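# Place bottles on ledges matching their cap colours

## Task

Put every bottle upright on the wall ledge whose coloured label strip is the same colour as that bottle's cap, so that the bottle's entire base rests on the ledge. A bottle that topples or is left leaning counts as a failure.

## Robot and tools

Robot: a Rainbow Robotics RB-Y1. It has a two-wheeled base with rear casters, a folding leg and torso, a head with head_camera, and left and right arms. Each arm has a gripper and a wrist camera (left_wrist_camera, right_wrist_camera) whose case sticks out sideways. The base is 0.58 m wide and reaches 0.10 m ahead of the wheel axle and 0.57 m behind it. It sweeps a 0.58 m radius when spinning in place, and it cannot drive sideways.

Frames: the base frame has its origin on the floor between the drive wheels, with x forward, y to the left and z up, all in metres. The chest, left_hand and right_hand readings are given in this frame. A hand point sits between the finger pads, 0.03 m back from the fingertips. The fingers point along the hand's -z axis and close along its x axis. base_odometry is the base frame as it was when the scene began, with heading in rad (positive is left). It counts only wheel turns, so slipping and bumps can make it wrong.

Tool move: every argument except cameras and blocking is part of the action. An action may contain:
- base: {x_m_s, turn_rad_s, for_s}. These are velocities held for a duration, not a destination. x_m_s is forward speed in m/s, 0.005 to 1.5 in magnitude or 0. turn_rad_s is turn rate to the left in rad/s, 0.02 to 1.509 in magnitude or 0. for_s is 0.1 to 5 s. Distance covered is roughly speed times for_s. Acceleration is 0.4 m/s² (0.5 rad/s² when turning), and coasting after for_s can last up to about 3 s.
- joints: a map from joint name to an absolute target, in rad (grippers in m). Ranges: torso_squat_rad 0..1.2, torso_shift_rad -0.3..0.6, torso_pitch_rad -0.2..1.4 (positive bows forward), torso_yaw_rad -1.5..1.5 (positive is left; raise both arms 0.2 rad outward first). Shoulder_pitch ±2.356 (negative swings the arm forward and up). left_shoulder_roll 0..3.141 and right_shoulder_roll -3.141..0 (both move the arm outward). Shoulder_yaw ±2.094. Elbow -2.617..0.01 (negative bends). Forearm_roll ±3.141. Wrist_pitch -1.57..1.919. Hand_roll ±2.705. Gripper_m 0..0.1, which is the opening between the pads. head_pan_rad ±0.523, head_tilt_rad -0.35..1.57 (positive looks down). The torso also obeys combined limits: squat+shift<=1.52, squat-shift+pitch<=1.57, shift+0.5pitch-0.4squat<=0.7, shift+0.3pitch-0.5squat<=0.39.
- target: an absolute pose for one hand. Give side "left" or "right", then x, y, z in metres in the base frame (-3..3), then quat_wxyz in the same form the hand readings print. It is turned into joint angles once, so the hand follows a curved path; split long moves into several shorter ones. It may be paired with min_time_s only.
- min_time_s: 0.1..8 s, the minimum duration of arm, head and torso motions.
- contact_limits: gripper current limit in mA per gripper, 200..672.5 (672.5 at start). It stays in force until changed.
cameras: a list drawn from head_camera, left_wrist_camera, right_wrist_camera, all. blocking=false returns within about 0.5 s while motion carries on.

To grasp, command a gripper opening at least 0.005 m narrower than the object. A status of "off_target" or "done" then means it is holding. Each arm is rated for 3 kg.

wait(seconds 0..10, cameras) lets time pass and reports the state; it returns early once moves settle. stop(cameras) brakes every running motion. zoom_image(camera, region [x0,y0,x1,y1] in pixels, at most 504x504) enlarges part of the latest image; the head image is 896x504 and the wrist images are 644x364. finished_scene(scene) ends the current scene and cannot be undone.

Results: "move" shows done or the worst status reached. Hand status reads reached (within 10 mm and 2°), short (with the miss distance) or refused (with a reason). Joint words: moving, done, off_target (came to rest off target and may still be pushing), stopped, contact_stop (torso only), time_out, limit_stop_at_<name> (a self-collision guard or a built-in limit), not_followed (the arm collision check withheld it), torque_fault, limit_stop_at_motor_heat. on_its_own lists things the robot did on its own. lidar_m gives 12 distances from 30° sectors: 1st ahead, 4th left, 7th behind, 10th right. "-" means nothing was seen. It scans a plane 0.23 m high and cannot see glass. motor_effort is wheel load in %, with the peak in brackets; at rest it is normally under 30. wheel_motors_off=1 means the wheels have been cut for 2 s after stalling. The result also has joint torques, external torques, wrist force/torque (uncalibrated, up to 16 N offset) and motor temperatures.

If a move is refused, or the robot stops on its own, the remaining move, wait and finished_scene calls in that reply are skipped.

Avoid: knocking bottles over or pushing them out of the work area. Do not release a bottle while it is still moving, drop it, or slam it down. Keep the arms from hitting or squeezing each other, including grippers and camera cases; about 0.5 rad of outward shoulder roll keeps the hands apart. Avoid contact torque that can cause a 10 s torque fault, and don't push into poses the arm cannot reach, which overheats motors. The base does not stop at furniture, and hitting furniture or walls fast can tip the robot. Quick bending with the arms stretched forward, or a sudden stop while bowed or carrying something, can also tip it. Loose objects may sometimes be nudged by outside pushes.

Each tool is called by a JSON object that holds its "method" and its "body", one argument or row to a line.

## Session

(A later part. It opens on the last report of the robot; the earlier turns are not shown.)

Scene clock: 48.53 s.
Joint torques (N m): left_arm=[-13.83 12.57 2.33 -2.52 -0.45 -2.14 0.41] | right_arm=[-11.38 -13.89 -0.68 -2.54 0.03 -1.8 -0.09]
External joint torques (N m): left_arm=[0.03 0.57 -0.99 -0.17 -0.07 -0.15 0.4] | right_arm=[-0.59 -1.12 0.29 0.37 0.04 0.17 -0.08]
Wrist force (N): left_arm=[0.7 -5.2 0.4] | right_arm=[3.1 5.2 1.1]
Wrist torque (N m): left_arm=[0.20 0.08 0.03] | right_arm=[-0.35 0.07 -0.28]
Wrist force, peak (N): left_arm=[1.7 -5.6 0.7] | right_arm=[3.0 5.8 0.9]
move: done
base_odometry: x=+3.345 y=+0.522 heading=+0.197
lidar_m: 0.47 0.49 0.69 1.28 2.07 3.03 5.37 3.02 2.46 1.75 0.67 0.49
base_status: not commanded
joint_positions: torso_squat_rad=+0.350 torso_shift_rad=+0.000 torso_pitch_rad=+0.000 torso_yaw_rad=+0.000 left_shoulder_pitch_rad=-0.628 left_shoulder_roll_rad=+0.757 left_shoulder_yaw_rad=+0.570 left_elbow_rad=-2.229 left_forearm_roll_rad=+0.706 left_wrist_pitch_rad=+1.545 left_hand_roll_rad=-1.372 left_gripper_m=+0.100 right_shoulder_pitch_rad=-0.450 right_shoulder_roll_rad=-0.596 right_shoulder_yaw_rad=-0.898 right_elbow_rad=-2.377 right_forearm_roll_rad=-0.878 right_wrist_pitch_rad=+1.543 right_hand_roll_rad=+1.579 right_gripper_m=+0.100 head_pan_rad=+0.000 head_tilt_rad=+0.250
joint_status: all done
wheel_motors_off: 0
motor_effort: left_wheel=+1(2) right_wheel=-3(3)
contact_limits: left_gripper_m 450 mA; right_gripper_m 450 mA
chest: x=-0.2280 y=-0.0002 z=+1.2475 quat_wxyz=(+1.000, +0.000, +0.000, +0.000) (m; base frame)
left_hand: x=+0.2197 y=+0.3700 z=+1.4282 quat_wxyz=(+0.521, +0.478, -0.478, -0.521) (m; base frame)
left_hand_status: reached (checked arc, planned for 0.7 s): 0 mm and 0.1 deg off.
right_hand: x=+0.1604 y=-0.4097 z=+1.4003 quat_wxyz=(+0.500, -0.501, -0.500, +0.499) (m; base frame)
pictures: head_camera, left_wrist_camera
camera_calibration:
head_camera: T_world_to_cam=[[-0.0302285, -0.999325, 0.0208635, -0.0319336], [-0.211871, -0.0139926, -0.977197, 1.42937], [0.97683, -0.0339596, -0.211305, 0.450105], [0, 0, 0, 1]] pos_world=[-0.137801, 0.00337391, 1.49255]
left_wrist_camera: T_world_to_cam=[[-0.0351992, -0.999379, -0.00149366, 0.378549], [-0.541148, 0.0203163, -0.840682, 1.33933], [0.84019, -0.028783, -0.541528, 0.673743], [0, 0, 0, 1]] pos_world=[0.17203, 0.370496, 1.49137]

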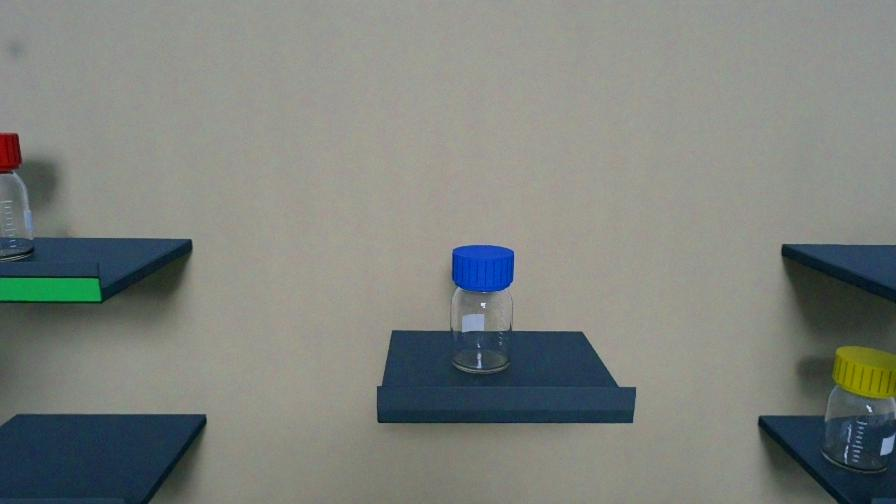

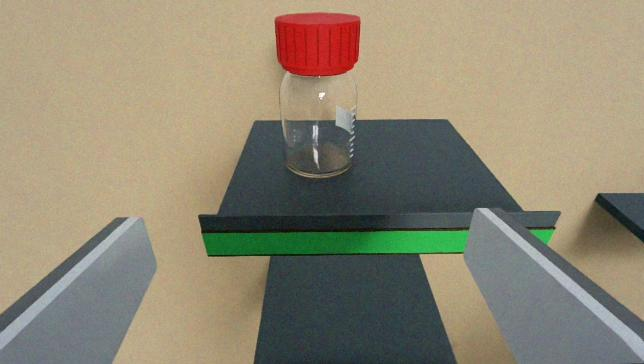

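{"method": "move", "body": {
  "target": {"side": "left", "x": 0.3715, "y": 0.364, "z": 1.4225, "quat_wxyz": [0.52134, 0.47772, -0.47772, -0.52134]}
}}

{"method": "move", "body": {
  "joints": {"left_gripper_m": 0.044},
  "cameras": ["left_wrist_camera"]
}}

{"method": "move", "body": {
  "target": {"side": "left", "x": 0.371, "y": 0.364, "z": 1.448, "quat_wxyz": [0.52134, 0.47772, -0.47772, -0.52134]},
  "min_time_s": 0.8
}}

{"method": "move", "body": {
  "target": {"side": "left", "x": 0.19, "y": 0.36, "z": 1.45, "quat_wxyz": [0.52134, 0.47772, -0.47772, -0.52134]}
}}

{"method": "move", "body": {
  "target": {"side": "left", "x": 0.185, "y": 0.35, "z": 1.345, "quat_wxyz": [0.52134, 0.47772, -0.47772, -0.52134]}
}}

{"method": "move", "body": {
  "target": {"side": "left", "x": 0.20, "y": 0.34, "z": 1.258, "quat_wxyz": [0.52134, 0.47772, -0.47772, -0.52134]},
  "cameras": ["left_wrist_camera"]
}}

Scene clock: 52.03 s.
Joint torques (N m): left_arm=[-21.23 12.66 3.21 -6.39 -0.2 -1.98 0.26] | right_arm=[-10.75 -14.17 -0.95 -2.6 -0.26 -1.79 -0.16]
External joint torques (N m): left_arm=[-0.62 0.81 -0.43 0.15 -0.19 0.06 0.25] | right_arm=[0.03 -1.41 0.01 0.31 -0.25 0.18 -0.15]
Wrist force (N): left_arm=[1.0 -5.2 0.5] | right_arm=[3.4 4.6 0.5]
Wrist torque (N m): left_arm=[0.21 0.12 0.03] | right_arm=[-0.24 0.08 -0.29]
Wrist force, peak (N): left_arm=[0.6 -5.8 1.1] | right_arm=[3.4 5.8 0.8]
move: done
base_odometry: x=+3.345 y=+0.522 heading=+0.197
lidar_m: 0.47 0.50 0.69 1.28 2.07 3.02 5.36 3.02 2.46 1.75 0.67 0.49
base_status: not commanded
joint_positions: torso_squat_rad=+0.350 torso_shift_rad=+0.000 torso_pitch_rad=+0.000 torso_yaw_rad=+0.000 left_shoulder_pitch_rad=-0.906 left_shoulder_roll_rad=+0.662 left_shoulder_yaw_rad=+0.311 left_elbow_rad=-1.613 left_forearm_roll_rad=+0.501 left_wrist_pitch_rad=+1.155 left_hand_roll_rad=-1.545 left_gripper_m=+0.100 right_shoulder_pitch_rad=-0.450 right_shoulder_roll_rad=-0.596 right_shoulder_yaw_rad=-0.898 right_elbow_rad=-2.377 right_forearm_roll_rad=-0.878 right_wrist_pitch_rad=+1.543 right_hand_roll_rad=+1.579 right_gripper_m=+0.100 head_pan_rad=+0.000 head_tilt_rad=+0.250
joint_status: all done
wheel_motors_off: 0
motor_effort: left_wheel=+2(2) right_wheel=-2(3)
contact_limits: left_gripper_m 450 mA; right_gripper_m 450 mA
chest: x=-0.2280 y=-0.0002 z=+1.2475 quat_wxyz=(+1.000, +0.000, +0.000, +0.000) (m; base frame)
left_hand: x=+0.3714 y=+0.3639 z=+1.4229 quat_wxyz=(+0.521, +0.478, -0.478, -0.521) (m; base frame)
left_hand_status: reached (checked arc, planned for 0.9 s): 0 mm and 0.0 deg off.
right_hand: x=+0.1603 y=-0.4097 z=+1.4003 quat_wxyz=(+0.500, -0.501, -0.500, +0.499) (m; base frame)
pictures: none

Scene clock: 53.17 s.
Joint torques (N m): left_arm=[-20.61 12.85 3.25 -6.18 -0.08 -1.98 0.27] | right_arm=[-11.19 -14.26 -1.15 -2.79 -0.14 -1.84 -0.01]
External joint torques (N m): left_arm=[0 1.01 -0.39 0.36 -0.08 0.05 0.25] | right_arm=[-0.4 -1.5 -0.18 0.12 -0.13 0.14 0]
Wrist force (N): left_arm=[0.3 -4.8 0.5] | right_arm=[2.8 5.0 0.4]
Wrist torque (N m): left_arm=[0.18 0.10 0.04] | right_arm=[-0.31 0.04 -0.27]
Wrist force, peak (N): left_arm=[1.1 -5.3 0.1] | right_arm=[3.3 5.5 1.0]
move: off_target
base_odometry: x=+3.345 y=+0.522 heading=+0.197
lidar_m: 0.47 0.50 0.70 1.28 2.06 3.03 5.36 3.02 2.46 1.75 0.67 0.49
base_status: not commanded
joint_positions: torso_squat_rad=+0.350 torso_shift_rad=+0.000 torso_pitch_rad=+0.000 torso_yaw_rad=+0.000 left_shoulder_pitch_rad=-0.906 left_shoulder_roll_rad=+0.662 left_shoulder_yaw_rad=+0.311 left_elbow_rad=-1.613 left_forearm_roll_rad=+0.501 left_wrist_pitch_rad=+1.155 left_hand_roll_rad=-1.545 left_gripper_m=+0.055 right_shoulder_pitch_rad=-0.450 right_shoulder_roll_rad=-0.596 right_shoulder_yaw_rad=-0.898 right_elbow_rad=-2.377 right_forearm_roll_rad=-0.878 right_wrist_pitch_rad=+1.543 right_hand_roll_rad=+1.579 right_gripper_m=+0.100 head_pan_rad=+0.000 head_tilt_rad=+0.250
joint_status: left_gripper_m off_target (ended at +0.055, target +0.044)
wheel_motors_off: 0
motor_effort: left_wheel=+2(2) right_wheel=-2(3)
contact_limits: left_gripper_m 450 mA; right_gripper_m 450 mA
chest: x=-0.2280 y=-0.0002 z=+1.2475 quat_wxyz=(+1.000, +0.000, +0.000, +0.000) (m; base frame)
left_hand: x=+0.3714 y=+0.3639 z=+1.4229 quat_wxyz=(+0.521, +0.478, -0.478, -0.521) (m; base frame)
right_hand: x=+0.1603 y=-0.4097 z=+1.4003 quat_wxyz=(+0.500, -0.501, -0.500, +0.499) (m; base frame)
pictures: left_wrist_camera
camera_calibration:
left_wrist_camera: T_world_to_cam=[[-0.0362973, -0.999339, -0.00208025, 0.379099], [-0.541514, 0.0214179, -0.840419, 1.41642], [0.839908, -0.0293784, -0.541934, 0.544157], [0, 0, 0, 1]] pos_world=[0.323729, 0.364498, 1.48607]

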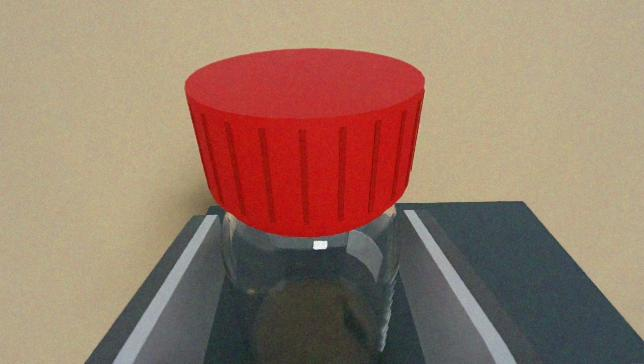

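Scene clock: 54.30 s.
Joint torques (N m): left_arm=[-22.88 14.04 1.98 -6.09 -0.01 -2.36 0.72] | right_arm=[-11.1 -14.09 -0.85 -2.77 -0.12 -1.82 0.08]
External joint torques (N m): left_arm=[-2.03 2.35 -1.53 0.19 0.01 -0.33 0.71] | right_arm=[-0.31 -1.33 0.11 0.15 -0.11 0.16 0.09]
Wrist force (N): left_arm=[1.2 -6.8 -0.1] | right_arm=[2.7 5.2 0.8]
Wrist torque (N m): left_arm=[0.17 0.15 -0.11] | right_arm=[-0.29 0.00 -0.27]
Wrist force, peak (N): left_arm=[1.0 -7.1 -0.1] | right_arm=[3.8 5.1 0.2]
move: done
base_odometry: x=+3.345 y=+0.522 heading=+0.197
lidar_m: 0.47 0.49 0.69 1.28 2.07 3.03 5.37 3.02 2.46 1.76 0.66 0.50
base_status: not commanded
joint_positions: torso_squat_rad=+0.350 torso_shift_rad=+0.000 torso_pitch_rad=+0.000 torso_yaw_rad=+0.000 left_shoulder_pitch_rad=-0.981 left_shoulder_roll_rad=+0.691 left_shoulder_yaw_rad=+0.303 left_elbow_rad=-1.569 left_forearm_roll_rad=+0.507 left_wrist_pitch_rad=+1.192 left_hand_roll_rad=-1.542 left_gripper_m=+0.055 right_shoulder_pitch_rad=-0.450 right_shoulder_roll_rad=-0.596 right_shoulder_yaw_rad=-0.898 right_elbow_rad=-2.377 right_forearm_roll_rad=-0.878 right_wrist_pitch_rad=+1.543 right_hand_roll_rad=+1.579 right_gripper_m=+0.100 head_pan_rad=+0.000 head_tilt_rad=+0.250
joint_status: all done
wheel_motors_off: 0
motor_effort: left_wheel=+2(2) right_wheel=-1(3)
contact_limits: left_gripper_m 450 mA; right_gripper_m 450 mA
chest: x=-0.2280 y=-0.0002 z=+1.2475 quat_wxyz=(+1.000, +0.000, +0.000, +0.000) (m; base frame)
left_hand: x=+0.3709 y=+0.3640 z=+1.4480 quat_wxyz=(+0.521, +0.478, -0.478, -0.521) (m; base frame)
left_hand_status: reached (checked arc, planned for 0.8 s): 0 mm and 0.0 deg off.
right_hand: x=+0.1603 y=-0.4097 z=+1.4003 quat_wxyz=(+0.500, -0.501, -0.500, +0.499) (m; base frame)
pictures: none

Scene clock: 56.17 s.
Joint torques (N m): left_arm=[-15.04 13.01 2.98 -1.42 -0.86 -2.68 0.11] | right_arm=[-10.79 -14.31 -0.95 -2.69 0.02 -1.74 0.17]
External joint torques (N m): left_arm=[-1.98 1.4 -0.02 -0.52 -0.31 -0.73 0.1] | right_arm=[-0.01 -1.55 0.01 0.22 0.03 0.23 0.17]
Wrist force (N): left_arm=[0.8 -6.7 0.0] | right_arm=[3.3 4.5 0.5]
Wrist torque (N m): left_arm=[0.14 0.08 -0.10] | right_arm=[-0.24 0.08 -0.26]
Wrist force, peak (N): left_arm=[0.0 -7.6 0.5] | right_arm=[3.4 5.6 0.3]
move: done
base_odometry: x=+3.345 y=+0.522 heading=+0.197
lidar_m: 0.47 0.50 0.69 1.28 2.07 3.03 5.37 3.02 2.46 1.76 0.67 0.50
base_status: not commanded
joint_positions: torso_squat_rad=+0.350 torso_shift_rad=+0.000 torso_pitch_rad=+0.000 torso_yaw_rad=+0.000 left_shoulder_pitch_rad=-0.685 left_shoulder_roll_rad=+0.817 left_shoulder_yaw_rad=+0.601 left_elbow_rad=-2.299 left_forearm_roll_rad=+0.762 left_wrist_pitch_rad=+1.675 left_hand_roll_rad=-1.296 left_gripper_m=+0.055 right_shoulder_pitch_rad=-0.450 right_shoulder_roll_rad=-0.596 right_shoulder_yaw_rad=-0.898 right_elbow_rad=-2.377 right_forearm_roll_rad=-0.878 right_wrist_pitch_rad=+1.543 right_hand_roll_rad=+1.579 right_gripper_m=+0.100 head_pan_rad=+0.000 head_tilt_rad=+0.250
joint_status: all done
wheel_motors_off: 0
motor_effort: left_wheel=+2(2) right_wheel=-2(3)
contact_limits: left_gripper_m 450 mA; right_gripper_m 450 mA
chest: x=-0.2280 y=-0.0002 z=+1.2475 quat_wxyz=(+1.000, +0.000, +0.000, +0.000) (m; base frame)
left_hand: x=+0.1902 y=+0.3600 z=+1.4499 quat_wxyz=(+0.521, +0.478, -0.477, -0.521) (m; base frame)
left_hand_status: reached (checked arc, planned for 1.0 s): 0 mm and 0.0 deg off.
right_hand: x=+0.1604 y=-0.4097 z=+1.4003 quat_wxyz=(+0.500, -0.501, -0.500, +0.499) (m; base frame)
pictures: none

Scene clock: 57.23 s.
Joint torques (N m): left_arm=[-13.07 11.5 3.48 -4.26 -0.43 -2.48 0.26] | right_arm=[-11.07 -14.33 -0.51 -2.63 0.09 -1.89 -0.09]
External joint torques (N m): left_arm=[-2.11 1.46 0.75 -0.88 -0.18 -0.47 0.24] | right_arm=[-0.28 -1.57 0.45 0.28 0.1 0.08 -0.09]
Wrist force (N): left_arm=[0.8 -6.6 0.3] | right_arm=[3.9 5.2 1.0]
Wrist torque (N m): left_arm=[0.13 0.09 0.02] | right_arm=[-0.33 0.14 -0.30]
Wrist force, peak (N): left_arm=[0.9 -8.0 -0.2] | right_arm=[3.9 5.2 1.0]
move: done
base_odometry: x=+3.345 y=+0.522 heading=+0.197
lidar_m: 0.47 0.49 0.69 1.28 2.07 3.02 5.37 3.02 2.47 1.75 0.68 0.49
base_status: not commanded
joint_positions: torso_squat_rad=+0.350 torso_shift_rad=+0.000 torso_pitch_rad=+0.000 torso_yaw_rad=+0.000 left_shoulder_pitch_rad=-0.328 left_shoulder_roll_rad=+0.521 left_shoulder_yaw_rad=+0.620 left_elbow_rad=-2.498 left_forearm_roll_rad=+0.661 left_wrist_pitch_rad=+1.470 left_hand_roll_rad=-1.433 left_gripper_m=+0.055 right_shoulder_pitch_rad=-0.450 right_shoulder_roll_rad=-0.596 right_shoulder_yaw_rad=-0.898 right_elbow_rad=-2.377 right_forearm_roll_rad=-0.878 right_wrist_pitch_rad=+1.543 right_hand_roll_rad=+1.579 right_gripper_m=+0.100 head_pan_rad=+0.000 head_tilt_rad=+0.250
joint_status: all done
wheel_motors_off: 0
motor_effort: left_wheel=+2(2) right_wheel=-2(3)
contact_limits: left_gripper_m 450 mA; right_gripper_m 450 mA
chest: x=-0.2280 y=-0.0002 z=+1.2475 quat_wxyz=(+1.000, +0.000, +0.000, +0.000) (m; base frame)
left_hand: x=+0.1848 y=+0.3502 z=+1.3449 quat_wxyz=(+0.523, +0.477, -0.477, -0.521) (m; base frame)
left_hand_status: reached (checked arc, planned for 0.7 s): 0 mm and 0.2 deg off.
right_hand: x=+0.1604 y=-0.4097 z=+1.4003 quat_wxyz=(+0.500, -0.501, -0.500, +0.499) (m; base frame)
pictures: none

Scene clock: 58.13 s.
Joint torques (N m): left_arm=[-11.29 8.79 1.15 -7.6 0.03 -2.38 0.49] | right_arm=[-10.58 -14.16 -0.58 -2.73 -0.28 -1.83 0.13]
External joint torques (N m): left_arm=[-1.68 1.51 -1 -0.73 -0.14 -0.36 0.48] | right_arm=[0.2 -1.4 0.38 0.18 -0.27 0.15 0.14]
Wrist force (N): left_arm=[0.6 -6.7 0.2] | right_arm=[3.2 4.7 1.2]
Wrist torque (N m): left_arm=[0.15 0.06 0.02] | right_arm=[-0.28 0.04 -0.32]
Wrist force, peak (N): left_arm=[0.4 -8.4 -0.1] | right_arm=[3.8 5.1 1.2]
move: done
base_odometry: x=+3.345 y=+0.522 heading=+0.197
lidar_m: 0.47 0.49 0.69 1.29 2.07 3.03 5.37 3.02 2.46 1.76 0.67 0.49
base_status: not commanded
joint_positions: torso_squat_rad=+0.350 torso_shift_rad=+0.000 torso_pitch_rad=+0.000 torso_yaw_rad=+0.000 left_shoulder_pitch_rad=-0.087 left_shoulder_roll_rad=+0.270 left_shoulder_yaw_rad=+0.501 left_elbow_rad=-2.460 left_forearm_roll_rad=+0.562 left_wrist_pitch_rad=+1.152 left_hand_roll_rad=-1.645 left_gripper_m=+0.055 right_shoulder_pitch_rad=-0.450 right_shoulder_roll_rad=-0.596 right_shoulder_yaw_rad=-0.898 right_elbow_rad=-2.377 right_forearm_roll_rad=-0.878 right_wrist_pitch_rad=+1.543 right_hand_roll_rad=+1.579 right_gripper_m=+0.100 head_pan_rad=+0.000 head_tilt_rad=+0.250
joint_status: all done
wheel_motors_off: 0
motor_effort: left_wheel=+2(3) right_wheel=-1(3)
contact_limits: left_gripper_m 450 mA; right_gripper_m 450 mA
chest: x=-0.2280 y=-0.0002 z=+1.2475 quat_wxyz=(+1.000, +0.000, +0.000, +0.000) (m; base frame)
left_hand: x=+0.1999 y=+0.3401 z=+1.2579 quat_wxyz=(+0.522, +0.478, -0.477, -0.521) (m; base frame)
left_hand_status: reached (checked arc, planned for 0.6 s): 0 mm and 0.1 deg off.
right_hand: x=+0.1604 y=-0.4097 z=+1.4003 quat_wxyz=(+0.500, -0.501, -0.500, +0.499) (m; base frame)
pictures: left_wrist_camera
camera_calibration:
left_wrist_camera: T_world_to_cam=[[-0.0352557, -0.999377, -0.0014984, 0.347834], [-0.542963, 0.0204132, -0.839509, 1.18488], [0.839016, -0.0287839, -0.543344, 0.599856], [0, 0, 0, 1]] pos_world=[0.15232, 0.340696, 1.32117]

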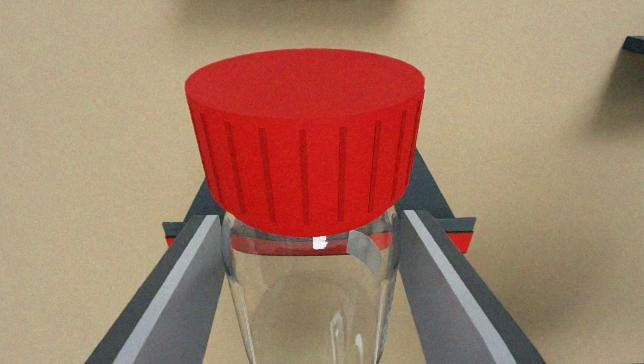

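{"method": "move", "body": {
  "target": {"side": "left", "x": 0.377, "y": 0.336, "z": 1.2575, "quat_wxyz": [0.52134, 0.47772, -0.47772, -0.52134]}
}}

{"method": "move", "body": {
  "target": {"side": "left", "x": 0.377, "y": 0.336, "z": 1.2308, "quat_wxyz": [0.52134, 0.47772, -0.47772, -0.52134]},
  "min_time_s": 1.0
}}

Scene clock: 60.03 s.
Joint torques (N m): left_arm=[-24.99 12.11 0.68 -13.06 0.26 -4.02 0.21] | right_arm=[-10.66 -14.28 -0.59 -2.86 -0.02 -1.65 -0.05]
External joint torques (N m): left_arm=[-5.87 2.86 -0.9 -3.83 -0.07 -2.02 0.19] | right_arm=[0.12 -1.52 0.38 0.06 -0.01 0.33 -0.04]
Wrist force (N): left_arm=[1.5 -12.9 -1.3] | right_arm=[2.5 4.9 0.8]
Wrist torque (N m): left_arm=[0.36 0.15 0.09] | right_arm=[-0.27 -0.03 -0.27]
Wrist force, peak (N): left_arm=[-0.9 -19.9 0.0] | right_arm=[2.9 5.6 0.5]
move: done
base_odometry: x=+3.345 y=+0.522 heading=+0.197
lidar_m: 0.47 0.49 0.70 1.28 2.07 3.03 5.36 3.03 2.45 1.75 0.67 0.49
base_status: not commanded
joint_positions: torso_squat_rad=+0.350 torso_shift_rad=+0.000 torso_pitch_rad=+0.000 torso_yaw_rad=+0.000 left_shoulder_pitch_rad=-0.567 left_shoulder_roll_rad=+0.305 left_shoulder_yaw_rad=+0.368 left_elbow_rad=-1.711 left_forearm_roll_rad=+0.390 left_wrist_pitch_rad=+0.865 left_hand_roll_rad=-1.747 left_gripper_m=+0.055 right_shoulder_pitch_rad=-0.450 right_shoulder_roll_rad=-0.596 right_shoulder_yaw_rad=-0.898 right_elbow_rad=-2.377 right_forearm_roll_rad=-0.878 right_wrist_pitch_rad=+1.543 right_hand_roll_rad=+1.579 right_gripper_m=+0.100 head_pan_rad=+0.000 head_tilt_rad=+0.250
joint_status: all done
wheel_motors_off: 0
motor_effort: left_wheel=+1(3) right_wheel=-2(4)
contact_limits: left_gripper_m 450 mA; right_gripper_m 450 mA
chest: x=-0.2279 y=-0.0001 z=+1.2475 quat_wxyz=(+1.000, +0.000, +0.000, +0.000) (m; base frame)
left_hand: x=+0.3769 y=+0.3362 z=+1.2563 quat_wxyz=(+0.522, +0.477, -0.477, -0.522) (m; base frame)
left_hand_status: reached (checked arc, planned for 1.0 s): 1 mm and 0.1 deg off.
right_hand: x=+0.1605 y=-0.4096 z=+1.4003 quat_wxyz=(+0.500, -0.501, -0.500, +0.499) (m; base frame)
pictures: none

Scene clock: 61.37 s.
Joint torques (N m): left_arm=[-13.58 4.66 -3.6 -4.89 1 0.97 0.23] | right_arm=[-10.04 -14.31 -0.99 -2.61 -0.14 -1.9 -0.01]
External joint torques (N m): left_arm=[5.17 -4.32 -5.17 4.68 0.66 2.96 0.22] | right_arm=[0.74 -1.55 -0.02 0.3 -0.13 0.07 0]
Wrist force (N): left_arm=[-5.2 6.3 0.1] | right_arm=[3.4 5.2 0.9]
Wrist torque (N m): left_arm=[0.41 0.30 -0.36] | right_arm=[-0.32 0.04 -0.26]
Wrist force, peak (N): left_arm=[0.4 -13.8 -1.1] | right_arm=[3.6 5.7 0.4]
move: done
base_odometry: x=+3.345 y=+0.522 heading=+0.197
lidar_m: 0.47 0.49 0.70 1.28 2.07 3.02 5.36 3.02 2.46 1.75 0.67 0.49
base_status: not commanded
joint_positions: torso_squat_rad=+0.350 torso_shift_rad=+0.000 torso_pitch_rad=+0.000 torso_yaw_rad=+0.000 left_shoulder_pitch_rad=-0.519 left_shoulder_roll_rad=+0.284 left_shoulder_yaw_rad=+0.360 left_elbow_rad=-1.694 left_forearm_roll_rad=+0.402 left_wrist_pitch_rad=+0.796 left_hand_roll_rad=-1.774 left_gripper_m=+0.055 right_shoulder_pitch_rad=-0.450 right_shoulder_roll_rad=-0.596 right_shoulder_yaw_rad=-0.898 right_elbow_rad=-2.377 right_forearm_roll_rad=-0.878 right_wrist_pitch_rad=+1.543 right_hand_roll_rad=+1.579 right_gripper_m=+0.100 head_pan_rad=+0.000 head_tilt_rad=+0.250
joint_status: all done
wheel_motors_off: 0
motor_effort: left_wheel=+1(1) right_wheel=-3(4)
contact_limits: left_gripper_m 450 mA; right_gripper_m 450 mA
chest: x=-0.2281 y=-0.0002 z=+1.2475 quat_wxyz=(+1.000, +0.000, +0.000, +0.000) (m; base frame)
left_hand: x=+0.3760 y=+0.3369 z=+1.2333 quat_wxyz=(+0.522, +0.479, -0.477, -0.520) (m; base frame)
left_hand_status: reached (checked arc, planned for 1.0 s): 3 mm and 0.2 deg off.
right_hand: x=+0.1603 y=-0.4096 z=+1.4004 quat_wxyz=(+0.500, -0.501, -0.500, +0.499) (m; base frame)
pictures: none

{"method": "move", "body": {
  "joints": {"head_pan_rad": 0.45},
  "min_time_s": 0.4,
  "cameras": ["head_camera", "left_wrist_camera"]
}}

Scene clock: 64.17 s.
Joint torques (N m): left_arm=[-13.68 4.66 -3.79 -5.03 1.05 1.09 0.38] | right_arm=[-10.78 -13.86 -1.26 -2.96 -0.1 -1.93 0.02]
External joint torques (N m): left_arm=[5.08 -4.31 -5.35 4.55 0.7 3.08 0.36] | right_arm=[0 -1.1 -0.3 -0.05 -0.09 0.05 0.03]
Wrist force (N): left_arm=[-4.9 5.9 0.1] | right_arm=[3.5 4.2 0.7]
Wrist torque (N m): left_arm=[0.46 0.31 -0.35] | right_arm=[-0.18 0.13 -0.25]
Wrist force, peak (N): left_arm=[-5.7 6.2 0.0] | right_arm=[3.7 5.3 1.0]
move: done
base_odometry: x=+3.345 y=+0.522 heading=+0.197
lidar_m: 0.47 0.50 0.70 1.28 2.06 3.03 5.37 3.02 2.46 1.76 0.67 0.49
base_status: not commanded
joint_positions: torso_squat_rad=+0.350 torso_shift_rad=+0.000 torso_pitch_rad=+0.000 torso_yaw_rad=+0.000 left_shoulder_pitch_rad=-0.519 left_shoulder_roll_rad=+0.284 left_shoulder_yaw_rad=+0.360 left_elbow_rad=-1.694 left_forearm_roll_rad=+0.402 left_wrist_pitch_rad=+0.796 left_hand_roll_rad=-1.774 left_gripper_m=+0.055 right_shoulder_pitch_rad=-0.450 right_shoulder_roll_rad=-0.596 right_shoulder_yaw_rad=-0.898 right_elbow_rad=-2.377 right_forearm_roll_rad=-0.878 right_wrist_pitch_rad=+1.543 right_hand_roll_rad=+1.579 right_gripper_m=+0.100 head_pan_rad=+0.450 head_tilt_rad=+0.250
joint_status: all done
wheel_motors_off: 0
motor_effort: left_wheel=+0(1) right_wheel=-3(3)
contact_limits: left_gripper_m 450 mA; right_gripper_m 450 mA
chest: x=-0.2281 y=-0.0002 z=+1.2475 quat_wxyz=(+1.000, +0.000, +0.000, +0.000) (m; base frame)
left_hand: x=+0.3760 y=+0.3369 z=+1.2333 quat_wxyz=(+0.522, +0.479, -0.477, -0.520) (m; base frame)
right_hand: x=+0.1603 y=-0.4096 z=+1.4004 quat_wxyz=(+0.500, -0.501, -0.500, +0.499) (m; base frame)
pictures: head_camera, left_wrist_camera
camera_calibration:
head_camera: T_world_to_cam=[[0.407431, -0.912993, 0.0210794, 0.0579786], [-0.184252, -0.104788, -0.977277, 1.43519], [0.894456, 0.394289, -0.210915, 0.432811], [0, 0, 0, 1]] pos_world=[-0.146314, 0.0326723, 1.49265]
left_wrist_camera: T_world_to_cam=[[-0.0323865, -0.999473, -0.00209808, 0.350376], [-0.541231, 0.0193025, -0.840653, 1.26107], [0.84025, -0.0260902, -0.541571, 0.435049], [0, 0, 0, 1]] pos_world=[0.328329, 0.337201, 1.29647]

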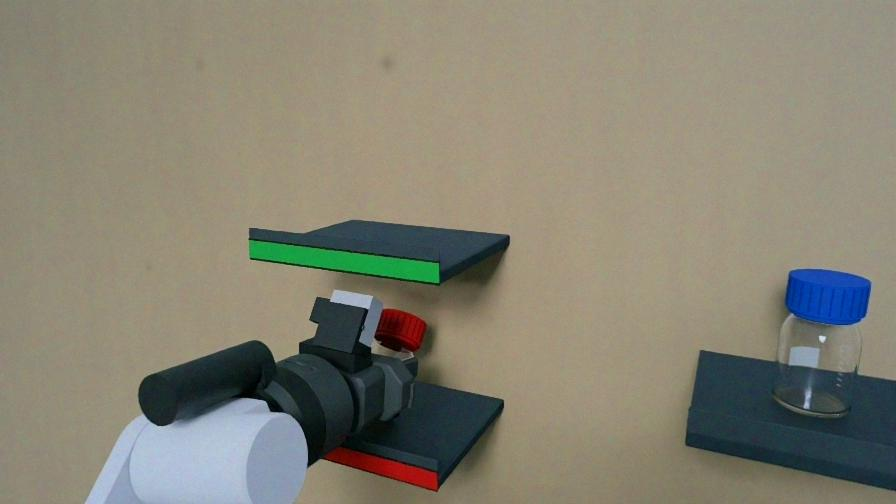

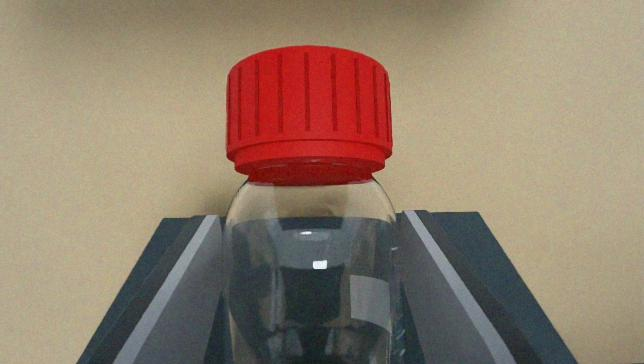

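{"method": "zoom_image", "body": {
  "camera": "head_camera",
  "region": [300, 220, 520, 500]
}}

Scaled by 1.800 from the camera's 896x504 image, which has a finer 1280x720 frame.

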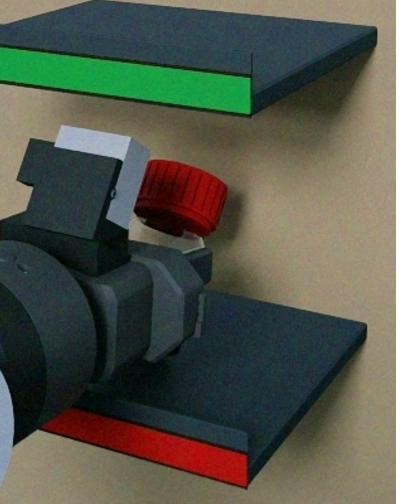

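{"method": "move", "body": {
  "target": {"side": "left", "x": 0.362, "y": 0.337, "z": 1.25, "quat_wxyz": [0.52134, 0.47772, -0.47772, -0.52134]}
}}

{"method": "move", "body": {
  "target": {"side": "left", "x": 0.31, "y": 0.337, "z": 1.263, "quat_wxyz": [0.52134, 0.47772, -0.47772, -0.52134]}
}}

{"method": "move", "body": {
  "target": {"side": "left", "x": 0.2, "y": 0.337, "z": 1.285, "quat_wxyz": [0.54563, 0.44978, -0.44978, -0.54563]}
}}

{"method": "move", "body": {
  "target": {"side": "left", "x": 0.2, "y": 0.337, "z": 1.3403, "quat_wxyz": [0.54563, 0.44978, -0.44978, -0.54563]},
  "cameras": ["head_camera", "left_wrist_camera"]
}}

Scene clock: 80.93 s.
Joint torques (N m): left_arm=[-19.24 10.14 2.13 -9.96 0.29 -2.53 0.33] | right_arm=[-10.48 -13.72 -0.8 -2.77 -0.02 -1.94 -0.03]
External joint torques (N m): left_arm=[-0.99 1.15 0.47 -0.82 -0.03 -0.53 0.31] | right_arm=[0.31 -0.96 0.17 0.14 -0.01 0.04 -0.02]
Wrist force (N): left_arm=[1.2 -6.3 0.4] | right_arm=[3.6 5.5 0.5]
Wrist torque (N m): left_arm=[0.13 0.12 -0.10] | right_arm=[-0.36 0.09 -0.26]
Wrist force, peak (N): left_arm=[1.4 -9.3 -0.1] | right_arm=[3.6 5.5 0.5]
move: done
base_odometry: x=+3.345 y=+0.522 heading=+0.197
lidar_m: 0.47 0.49 0.69 1.28 2.07 3.03 5.36 3.02 2.46 1.76 0.67 0.49
base_status: not commanded
joint_positions: torso_squat_rad=+0.350 torso_shift_rad=+0.000 torso_pitch_rad=+0.000 torso_yaw_rad=+0.000 left_shoulder_pitch_rad=-0.510 left_shoulder_roll_rad=+0.295 left_shoulder_yaw_rad=+0.370 left_elbow_rad=-1.780 left_forearm_roll_rad=+0.401 left_wrist_pitch_rad=+0.876 left_hand_roll_rad=-1.745 left_gripper_m=+0.055 right_shoulder_pitch_rad=-0.450 right_shoulder_roll_rad=-0.596 right_shoulder_yaw_rad=-0.898 right_elbow_rad=-2.377 right_forearm_roll_rad=-0.878 right_wrist_pitch_rad=+1.543 right_hand_roll_rad=+1.579 right_gripper_m=+0.100 head_pan_rad=+0.450 head_tilt_rad=+0.250
joint_status: all done
wheel_motors_off: 0
motor_effort: left_wheel=+2(3) right_wheel=-3(4)
contact_limits: left_gripper_m 450 mA; right_gripper_m 450 mA
chest: x=-0.2280 y=-0.0002 z=+1.2475 quat_wxyz=(+1.000, +0.000, +0.000, +0.000) (m; base frame)
left_hand: x=+0.3621 y=+0.3368 z=+1.2500 quat_wxyz=(+0.521, +0.478, -0.478, -0.521) (m; base frame)
left_hand_status: reached (checked arc, planned for 0.3 s): 0 mm and 0.0 deg off.
right_hand: x=+0.1603 y=-0.4097 z=+1.4004 quat_wxyz=(+0.500, -0.501, -0.500, +0.499) (m; base frame)
pictures: none

Scene clock: 81.90 s.
Joint torques (N m): left_arm=[-17.69 9.74 2.76 -9.48 0.12 -2.92 0.36] | right_arm=[-10.58 -14.37 -1.16 -2.9 -0.07 -1.74 0.05]
External joint torques (N m): left_arm=[-1.94 1.28 0.89 -1.28 -0.13 -0.9 0.35] | right_arm=[0.2 -1.6 -0.19 0.01 -0.06 0.23 0.06]
Wrist force (N): left_arm=[1.1 -6.4 0.0] | right_arm=[3.3 4.6 1.2]
Wrist torque (N m): left_arm=[0.13 0.13 -0.12] | right_arm=[-0.22 0.07 -0.24]
Wrist force, peak (N): left_arm=[0.8 -7.8 -0.1] | right_arm=[3.8 5.4 0.3]
move: done
base_odometry: x=+3.345 y=+0.522 heading=+0.197
lidar_m: 0.47 0.50 0.69 1.28 2.07 3.02 5.36 3.03 2.45 1.75 0.67 0.49
base_status: not commanded
joint_positions: torso_squat_rad=+0.350 torso_shift_rad=+0.000 torso_pitch_rad=+0.000 torso_yaw_rad=+0.000 left_shoulder_pitch_rad=-0.397 left_shoulder_roll_rad=+0.296 left_shoulder_yaw_rad=+0.393 left_elbow_rad=-2.031 left_forearm_roll_rad=+0.418 left_wrist_pitch_rad=+1.016 left_hand_roll_rad=-1.690 left_gripper_m=+0.055 right_shoulder_pitch_rad=-0.450 right_shoulder_roll_rad=-0.596 right_shoulder_yaw_rad=-0.898 right_elbow_rad=-2.377 right_forearm_roll_rad=-0.878 right_wrist_pitch_rad=+1.543 right_hand_roll_rad=+1.579 right_gripper_m=+0.100 head_pan_rad=+0.450 head_tilt_rad=+0.250
joint_status: all done
wheel_motors_off: 0
motor_effort: left_wheel=+2(2) right_wheel=-2(3)
contact_limits: left_gripper_m 450 mA; right_gripper_m 450 mA
chest: x=-0.2280 y=-0.0002 z=+1.2475 quat_wxyz=(+1.000, +0.000, +0.000, +0.000) (m; base frame)
left_hand: x=+0.3108 y=+0.3369 z=+1.2628 quat_wxyz=(+0.521, +0.478, -0.478, -0.522) (m; base frame)
left_hand_status: reached (checked arc, planned for 0.6 s): 1 mm and 0.0 deg off.
right_hand: x=+0.1603 y=-0.4097 z=+1.4004 quat_wxyz=(+0.500, -0.501, -0.500, +0.499) (m; base frame)
pictures: none

Scene clock: 83.00 s.
Joint torques (N m): left_arm=[-12.32 10.17 3.19 -5.85 -0.31 -2.81 0.27] | right_arm=[-10.57 -14.25 -0.68 -3 -0.05 -1.74 0.04]
External joint torques (N m): left_arm=[-1.25 1.56 0.62 -0.79 -0.2 -0.79 0.25] | right_arm=[0.21 -1.49 0.29 -0.09 -0.04 0.24 0.04]
Wrist force (N): left_arm=[0.7 -6.2 -0.6] | right_arm=[2.8 4.8 0.7]
Wrist torque (N m): left_arm=[0.09 0.10 -0.11] | right_arm=[-0.29 -0.02 -0.31]
Wrist force, peak (N): left_arm=[0.4 -7.6 0.0] | right_arm=[4.1 4.5 1.0]
move: done
base_odometry: x=+3.345 y=+0.522 heading=+0.197
lidar_m: 0.46 0.49 0.69 1.28 2.07 3.03 5.36 3.02 2.46 1.76 0.66 0.49
base_status: not commanded
joint_positions: torso_squat_rad=+0.350 torso_shift_rad=+0.000 torso_pitch_rad=+0.000 torso_yaw_rad=+0.000 left_shoulder_pitch_rad=-0.252 left_shoulder_roll_rad=+0.401 left_shoulder_yaw_rad=+0.513 left_elbow_rad=-2.474 left_forearm_roll_rad=+0.552 left_wrist_pitch_rad=+1.433 left_hand_roll_rad=-1.507 left_gripper_m=+0.055 right_shoulder_pitch_rad=-0.450 right_shoulder_roll_rad=-0.596 right_shoulder_yaw_rad=-0.898 right_elbow_rad=-2.377 right_forearm_roll_rad=-0.878 right_wrist_pitch_rad=+1.543 right_hand_roll_rad=+1.579 right_gripper_m=+0.100 head_pan_rad=+0.450 head_tilt_rad=+0.250
joint_status: all done
wheel_motors_off: 0
motor_effort: left_wheel=+2(2) right_wheel=-2(3)
contact_limits: left_gripper_m 450 mA; right_gripper_m 450 mA
chest: x=-0.2280 y=-0.0002 z=+1.2475 quat_wxyz=(+1.000, +0.000, +0.000, +0.000) (m; base frame)
left_hand: x=+0.2008 y=+0.3366 z=+1.2847 quat_wxyz=(+0.545, +0.451, -0.449, -0.546) (m; base frame)
left_hand_status: reached (checked arc, planned for 0.8 s): 1 mm and 0.2 deg off.
right_hand: x=+0.1603 y=-0.4097 z=+1.4004 quat_wxyz=(+0.500, -0.501, -0.500, +0.499) (m; base frame)
pictures: none

Scene clock: 83.83 s.
Joint torques (N m): left_arm=[-12.8 10.7 3.21 -2.98 -0.42 -2.72 0.26] | right_arm=[-10.59 -13.74 -0.65 -2.85 -0.13 -1.85 0.09]
External joint torques (N m): left_arm=[-0.37 0.83 0.44 0.11 -0.09 -0.73 0.25] | right_arm=[0.19 -0.98 0.32 0.06 -0.12 0.13 0.1]
Wrist force (N): left_arm=[1.3 -6.2 -0.6] | right_arm=[3.7 4.1 0.1]
Wrist torque (N m): left_arm=[0.09 0.14 -0.11] | right_arm=[-0.20 0.10 -0.28]
Wrist force, peak (N): left_arm=[1.9 -7.3 -0.8] | right_arm=[3.4 5.4 1.4]
move: done
base_odometry: x=+3.345 y=+0.522 heading=+0.197
lidar_m: 0.47 0.50 0.69 1.28 2.06 3.04 5.37 3.03 2.46 1.76 0.67 0.49
base_status: not commanded
joint_positions: torso_squat_rad=+0.350 torso_shift_rad=+0.000 torso_pitch_rad=+0.000 torso_yaw_rad=+0.000 left_shoulder_pitch_rad=-0.445 left_shoulder_roll_rad=+0.543 left_shoulder_yaw_rad=+0.541 left_elbow_rad=-2.450 left_forearm_roll_rad=+0.604 left_wrist_pitch_rad=+1.617 left_hand_roll_rad=-1.400 left_gripper_m=+0.055 right_shoulder_pitch_rad=-0.450 right_shoulder_roll_rad=-0.596 right_shoulder_yaw_rad=-0.898 right_elbow_rad=-2.377 right_forearm_roll_rad=-0.878 right_wrist_pitch_rad=+1.543 right_hand_roll_rad=+1.579 right_gripper_m=+0.100 head_pan_rad=+0.450 head_tilt_rad=+0.250
joint_status: all done
wheel_motors_off: 0
motor_effort: left_wheel=+2(2) right_wheel=-1(3)
contact_limits: left_gripper_m 450 mA; right_gripper_m 450 mA
chest: x=-0.2280 y=-0.0002 z=+1.2475 quat_wxyz=(+1.000, +0.000, +0.000, +0.000) (m; base frame)
left_hand: x=+0.1995 y=+0.3371 z=+1.3405 quat_wxyz=(+0.545, +0.451, -0.450, -0.545) (m; base frame)
left_hand_status: reached (checked arc, planned for 0.5 s): 1 mm and 0.2 deg off.
right_hand: x=+0.1603 y=-0.4097 z=+1.4004 quat_wxyz=(+0.500, -0.501, -0.500, +0.499) (m; base frame)
pictures: head_camera, left_wrist_camera
camera_calibration:
head_camera: T_world_to_cam=[[0.407406, -0.913007, 0.020951, 0.0580774], [-0.184305, -0.104667, -0.97728, 1.43508], [0.894456, 0.394288, -0.210914, 0.432828], [0, 0, 0, 1]] pos_world=[-0.146314, 0.0325721, 1.49255]
left_wrist_camera: T_world_to_cam=[[-0.03538, -0.999374, 0.000925001, 0.3417], [-0.625221, 0.0214121, -0.780154, 1.19059], [0.779645, -0.0281802, -0.625587, 0.766803], [0, 0, 0, 1]] pos_world=[0.158638, 0.337602, 1.40823]

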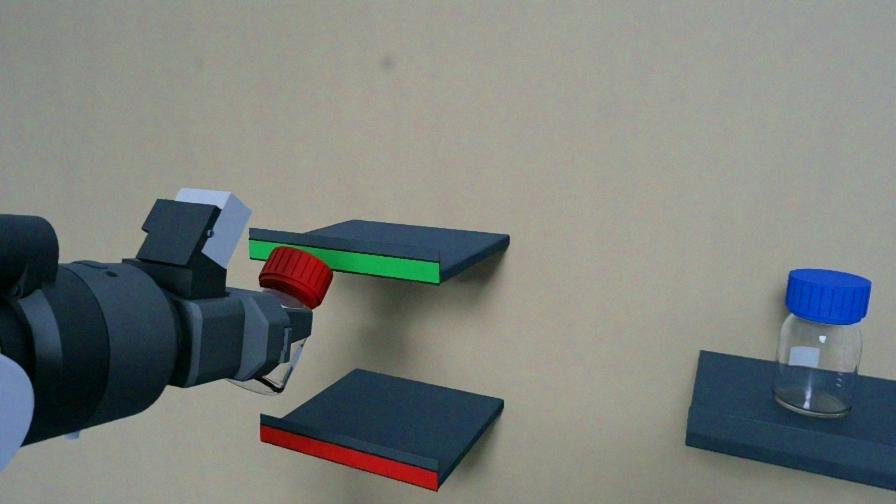

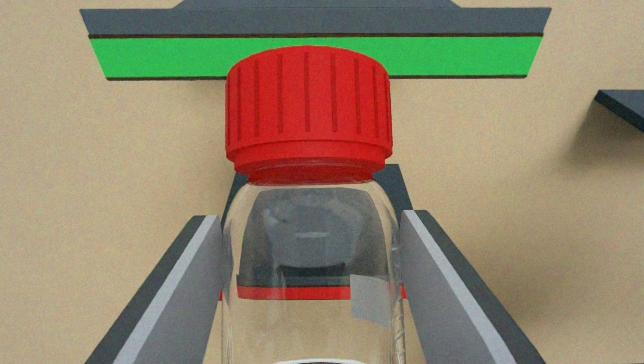

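{"method": "zoom_image", "body": {
  "camera": "head_camera",
  "region": [180, 210, 380, 420]
}}

Scaled by 2.400 from the camera's 896x504 image, which has a finer 1280x720 frame.

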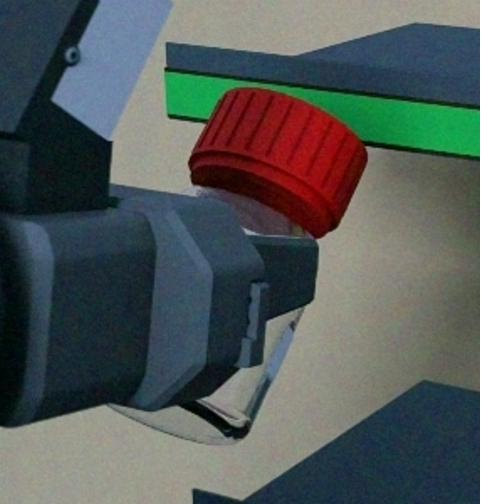

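{"method": "move", "body": {
  "target": {"side": "left", "x": 0.215, "y": 0.337, "z": 1.3455, "quat_wxyz": [0.54563, 0.44978, -0.44978, -0.54563]}
}}

{"method": "move", "body": {
  "contact_limits": {"left_gripper_m": 260}
}}

{"method": "move", "body": {
  "target": {"side": "left", "x": 0.255, "y": 0.337, "z": 1.3455, "quat_wxyz": [0.54563, 0.44978, -0.44978, -0.54563]},
  "min_time_s": 1.2,
  "cameras": ["head_camera", "left_wrist_camera"]
}}

Scene clock: 86.17 s.
Joint torques (N m): left_arm=[-14.25 11.74 1.64 -3.75 -0.53 -2.38 0.18] | right_arm=[-10.81 -14.23 -0.47 -2.61 -0.13 -1.82 -0.03]
External joint torques (N m): left_arm=[-1.01 1.73 -1.27 -0.4 -0.21 -0.39 0.17] | right_arm=[-0.03 -1.46 0.49 0.31 -0.12 0.15 -0.02]
Wrist force (N): left_arm=[0.9 -6.1 -0.4] | right_arm=[3.9 4.7 0.6]
Wrist torque (N m): left_arm=[0.10 0.10 0.03] | right_arm=[-0.27 0.15 -0.25]
Wrist force, peak (N): left_arm=[1.0 -7.4 -1.2] | right_arm=[3.5 5.2 0.6]
move: done
base_odometry: x=+3.345 y=+0.522 heading=+0.197
lidar_m: 0.47 0.49 0.69 1.28 2.06 3.03 5.36 3.02 2.46 1.76 0.67 0.49
base_status: not commanded
joint_positions: torso_squat_rad=+0.350 torso_shift_rad=+0.000 torso_pitch_rad=+0.000 torso_yaw_rad=+0.000 left_shoulder_pitch_rad=-0.487 left_shoulder_roll_rad=+0.553 left_shoulder_yaw_rad=+0.508 left_elbow_rad=-2.388 left_forearm_roll_rad=+0.579 left_wrist_pitch_rad=+1.597 left_hand_roll_rad=-1.404 left_gripper_m=+0.055 right_shoulder_pitch_rad=-0.450 right_shoulder_roll_rad=-0.596 right_shoulder_yaw_rad=-0.898 right_elbow_rad=-2.377 right_forearm_roll_rad=-0.878 right_wrist_pitch_rad=+1.543 right_hand_roll_rad=+1.579 right_gripper_m=+0.100 head_pan_rad=+0.450 head_tilt_rad=+0.250
joint_status: all done
wheel_motors_off: 0
motor_effort: left_wheel=+2(2) right_wheel=-2(3)
contact_limits: left_gripper_m 450 mA; right_gripper_m 450 mA
chest: x=-0.2280 y=-0.0002 z=+1.2475 quat_wxyz=(+1.000, +0.000, +0.000, +0.000) (m; base frame)
left_hand: x=+0.2150 y=+0.3371 z=+1.3455 quat_wxyz=(+0.546, +0.450, -0.450, -0.546) (m; base frame)
left_hand_status: reached (checked arc, planned for 0.3 s): 0 mm and 0.0 deg off.
right_hand: x=+0.1604 y=-0.4097 z=+1.4003 quat_wxyz=(+0.500, -0.501, -0.500, +0.499) (m; base frame)
pictures: none

Scene clock: 86.47 s.
Joint torques (N m): left_arm=[-14.3 11.29 1.87 -3.63 -0.48 -2.41 0.24] | right_arm=[-10.8 -13.77 -0.69 -2.72 0.05 -1.7 -0.12]
External joint torques (N m): left_arm=[-1.06 1.28 -1.05 -0.29 -0.16 -0.41 0.23] | right_arm=[-0.02 -1.01 0.28 0.19 0.06 0.27 -0.11]
Wrist force (N): left_arm=[1.1 -6.2 -0.7] | right_arm=[3.1 4.6 0.9]
Wrist torque (N m): left_arm=[0.11 0.13 0.02] | right_arm=[-0.23 0.05 -0.30]
Wrist force, peak (N): left_arm=[1.4 -6.4 -0.6] | right_arm=[2.8 5.7 0.7]
base_odometry: x=+3.345 y=+0.522 heading=+0.197
lidar_m: 0.47 0.50 0.69 1.28 2.07 3.03 5.36 3.03 2.46 1.75 0.66 0.49
base_status: not commanded
joint_positions: torso_squat_rad=+0.350 torso_shift_rad=+0.000 torso_pitch_rad=+0.000 torso_yaw_rad=+0.000 left_shoulder_pitch_rad=-0.487 left_shoulder_roll_rad=+0.553 left_shoulder_yaw_rad=+0.508 left_elbow_rad=-2.388 left_forearm_roll_rad=+0.579 left_wrist_pitch_rad=+1.597 left_hand_roll_rad=-1.404 left_gripper_m=+0.055 right_shoulder_pitch_rad=-0.450 right_shoulder_roll_rad=-0.596 right_shoulder_yaw_rad=-0.898 right_elbow_rad=-2.377 right_forearm_roll_rad=-0.878 right_wrist_pitch_rad=+1.543 right_hand_roll_rad=+1.579 right_gripper_m=+0.100 head_pan_rad=+0.450 head_tilt_rad=+0.250
joint_status: not commanded
wheel_motors_off: 0
motor_effort: left_wheel=+2(2) right_wheel=-2(3)
contact_limits: left_gripper_m 260 mA; right_gripper_m 450 mA
chest: x=-0.2280 y=-0.0002 z=+1.2475 quat_wxyz=(+1.000, +0.000, +0.000, +0.000) (m; base frame)
left_hand: x=+0.2150 y=+0.3371 z=+1.3455 quat_wxyz=(+0.546, +0.450, -0.450, -0.546) (m; base frame)
right_hand: x=+0.1604 y=-0.4097 z=+1.4003 quat_wxyz=(+0.500, -0.501, -0.500, +0.499) (m; base frame)
pictures: none

Scene clock: 88.00 s.
Joint torques (N m): left_arm=[-17.51 10.08 1.26 -4.02 -0.41 -2.65 -0.07] | right_arm=[-10.59 -13.89 -0.48 -2.72 0.02 -1.73 -0.04]
External joint torques (N m): left_arm=[-2.47 -0.07 -1.88 0.38 -0.18 -0.64 -0.08] | right_arm=[0.19 -1.13 0.49 0.19 0.03 0.24 -0.04]
Wrist force (N): left_arm=[1.3 -5.9 0.9] | right_arm=[2.5 5.0 0.3]
Wrist torque (N m): left_arm=[0.12 0.13 0.02] | right_arm=[-0.28 -0.02 -0.31]
Wrist force, peak (N): left_arm=[6.3 -31.9 28.0] | right_arm=[3.5 5.2 0.9]
move: done
base_odometry: x=+3.345 y=+0.522 heading=+0.197
lidar_m: 0.47 0.50 0.69 1.28 2.06 3.04 5.36 3.02 2.46 1.76 0.67 0.49
base_status: not commanded
joint_positions: torso_squat_rad=+0.350 torso_shift_rad=+0.000 torso_pitch_rad=+0.000 torso_yaw_rad=+0.000 left_shoulder_pitch_rad=-0.550 left_shoulder_roll_rad=+0.542 left_shoulder_yaw_rad=+0.436 left_elbow_rad=-2.239 left_forearm_roll_rad=+0.510 left_wrist_pitch_rad=+1.503 left_hand_roll_rad=-1.441 left_gripper_m=+0.055 right_shoulder_pitch_rad=-0.450 right_shoulder_roll_rad=-0.596 right_shoulder_yaw_rad=-0.898 right_elbow_rad=-2.377 right_forearm_roll_rad=-0.878 right_wrist_pitch_rad=+1.543 right_hand_roll_rad=+1.579 right_gripper_m=+0.100 head_pan_rad=+0.450 head_tilt_rad=+0.250
joint_status: all done
wheel_motors_off: 0
motor_effort: left_wheel=+5(13) right_wheel=-2(3)
contact_limits: left_gripper_m 260 mA; right_gripper_m 450 mA
chest: x=-0.2281 y=-0.0002 z=+1.2475 quat_wxyz=(+1.000, +0.000, +0.000, +0.000) (m; base frame)
left_hand: x=+0.2545 y=+0.3372 z=+1.3455 quat_wxyz=(+0.546, +0.450, -0.450, -0.545) (m; base frame)
left_hand_status: reached (checked arc, planned for 1.2 s): 1 mm and 0.0 deg off.
right_hand: x=+0.1603 y=-0.4096 z=+1.4004 quat_wxyz=(+0.500, -0.501, -0.500, +0.499) (m; base frame)
pictures: head_camera, left_wrist_camera
camera_calibration:
head_camera: T_world_to_cam=[[0.407505, -0.912961, 0.0210203, 0.0580784], [-0.184259, -0.104746, -0.97728, 1.4351], [0.894421, 0.394374, -0.210906, 0.432769], [0, 0, 0, 1]] pos_world=[-0.146315, 0.0326719, 1.49255]
left_wrist_camera: T_world_to_cam=[[-0.0356735, -0.999362, 0.00174944, 0.342734], [-0.626894, 0.0210144, -0.778821, 1.22762], [0.778288, -0.02888, -0.627244, 0.729916], [0, 0, 0, 1]] pos_world=[0.213728, 0.337798, 1.41333]

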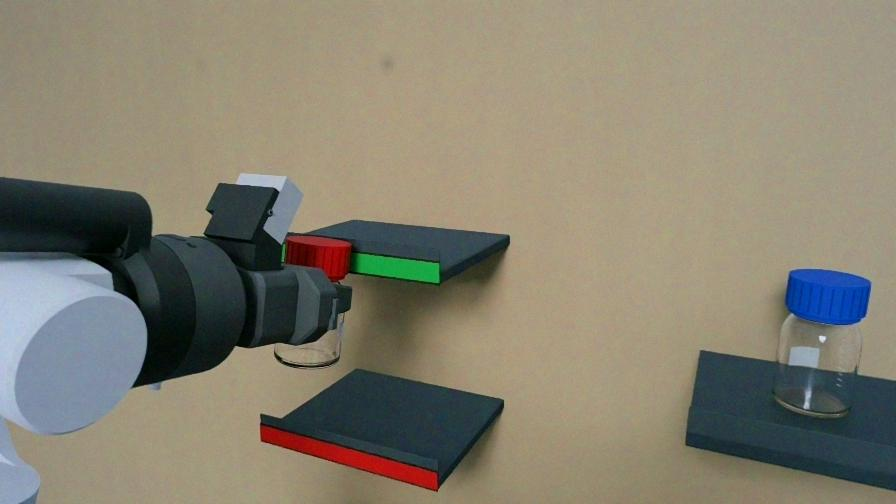

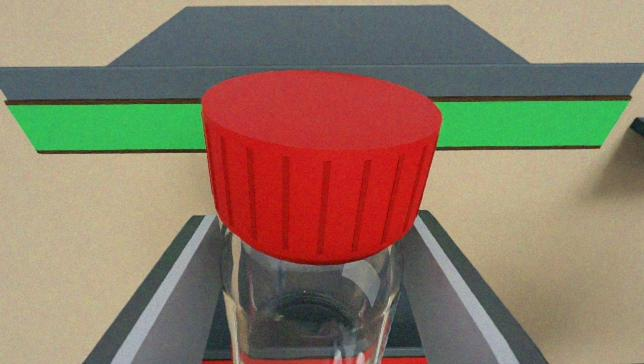

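{"method": "zoom_image", "body": {
  "camera": "head_camera",
  "region": [220, 210, 400, 390]
}}

Scaled by 2.800 from the camera's 896x504 image, which has a finer 1280x720 frame.

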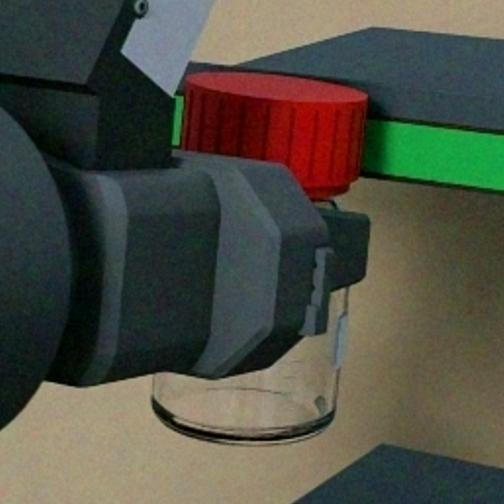

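{"method": "move", "body": {
  "target": {"side": "left", "x": 0.2605, "y": 0.337, "z": 1.3455, "quat_wxyz": [0.54563, 0.44978, -0.44978, -0.54563]},
  "min_time_s": 0.6,
  "cameras": ["head_camera", "left_wrist_camera"]
}}

{"method": "zoom_image", "body": {
  "camera": "head_camera",
  "region": [220, 210, 400, 390]
}}

Scene clock: 90.30 s.
Joint torques (N m): left_arm=[-17.87 9.87 1.09 -4.08 -0.55 -2.97 -0.09] | right_arm=[-10.21 -13.64 -0.57 -2.92 -0.03 -1.88 0.01]
External joint torques (N m): left_arm=[-2.6 -0.31 -2.08 0.47 -0.33 -0.97 -0.1] | right_arm=[0.57 -0.87 0.39 -0.01 -0.02 0.09 0.02]
Wrist force (N): left_arm=[0.9 -6.5 1.2] | right_arm=[2.8 5.0 1.5]
Wrist torque (N m): left_arm=[0.11 0.08 0.02] | right_arm=[-0.26 0.04 -0.28]
Wrist force, peak (N): left_arm=[0.5 -7.2 1.2] | right_arm=[3.5 5.5 0.6]
move: done
base_odometry: x=+3.345 y=+0.522 heading=+0.197
lidar_m: 0.47 0.50 0.68 1.28 2.06 3.03 5.36 3.03 2.46 1.75 0.67 0.50
base_status: not commanded
joint_positions: torso_squat_rad=+0.350 torso_shift_rad=+0.000 torso_pitch_rad=+0.000 torso_yaw_rad=+0.000 left_shoulder_pitch_rad=-0.560 left_shoulder_roll_rad=+0.541 left_shoulder_yaw_rad=+0.427 left_elbow_rad=-2.216 left_forearm_roll_rad=+0.502 left_wrist_pitch_rad=+1.489 left_hand_roll_rad=-1.445 left_gripper_m=+0.055 right_shoulder_pitch_rad=-0.450 right_shoulder_roll_rad=-0.596 right_shoulder_yaw_rad=-0.898 right_elbow_rad=-2.377 right_forearm_roll_rad=-0.878 right_wrist_pitch_rad=+1.543 right_hand_roll_rad=+1.579 right_gripper_m=+0.100 head_pan_rad=+0.450 head_tilt_rad=+0.250
joint_status: all done
wheel_motors_off: 0
motor_effort: left_wheel=+5(5) right_wheel=-1(3)
contact_limits: left_gripper_m 260 mA; right_gripper_m 450 mA
chest: x=-0.2281 y=-0.0002 z=+1.2475 quat_wxyz=(+1.000, +0.000, +0.000, +0.000) (m; base frame)
left_hand: x=+0.2602 y=+0.3372 z=+1.3455 quat_wxyz=(+0.546, +0.450, -0.450, -0.546) (m; base frame)
left_hand_status: reached (checked arc, planned for 0.6 s): 0 mm and 0.0 deg off.
right_hand: x=+0.1603 y=-0.4096 z=+1.4004 quat_wxyz=(+0.500, -0.501, -0.500, +0.499) (m; base frame)
pictures: head_camera, left_wrist_camera
camera_calibration:
head_camera: T_world_to_cam=[[0.407505, -0.912961, 0.0210203, 0.0580784], [-0.184259, -0.104746, -0.97728, 1.4351], [0.894421, 0.394374, -0.210906, 0.432769], [0, 0, 0, 1]] pos_world=[-0.146315, 0.0326719, 1.49255]
left_wrist_camera: T_world_to_cam=[[-0.0357364, -0.99936, 0.00167614, 0.342958], [-0.626999, 0.0211149, -0.778733, 1.23112], [0.7782, -0.0288801, -0.627353, 0.725573], [0, 0, 0, 1]] pos_world=[0.219527, 0.337698, 1.41333]

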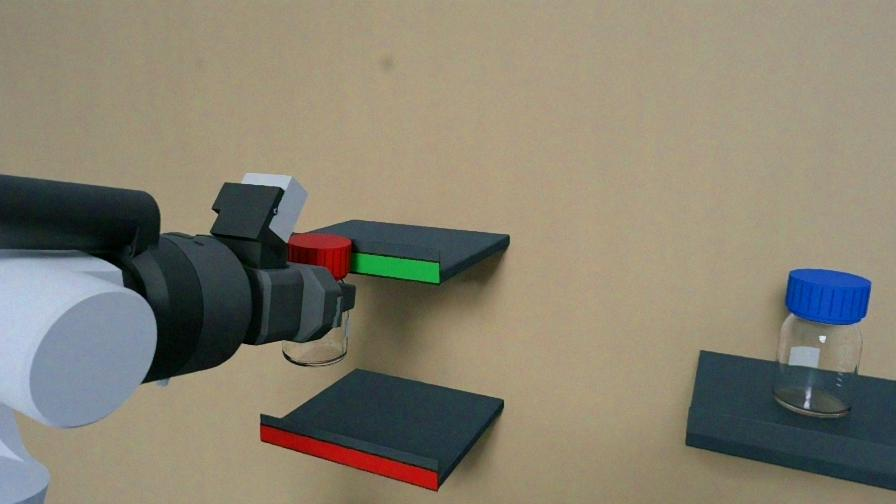

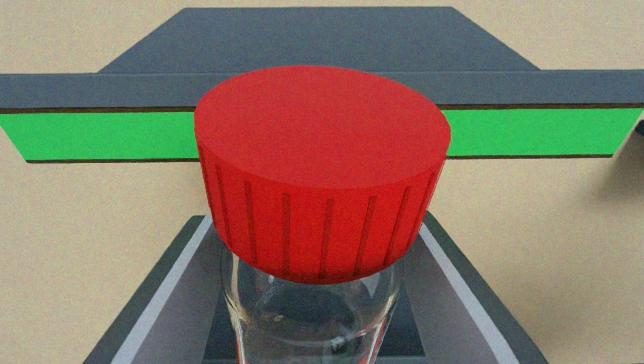

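Scaled by 2.800 from the camera's 896x504 image, which has a finer 1280x720 frame.

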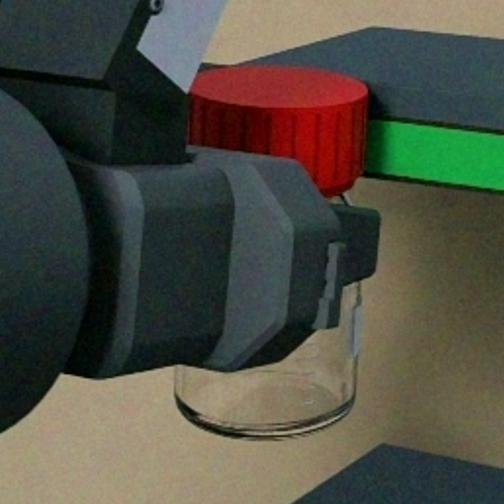

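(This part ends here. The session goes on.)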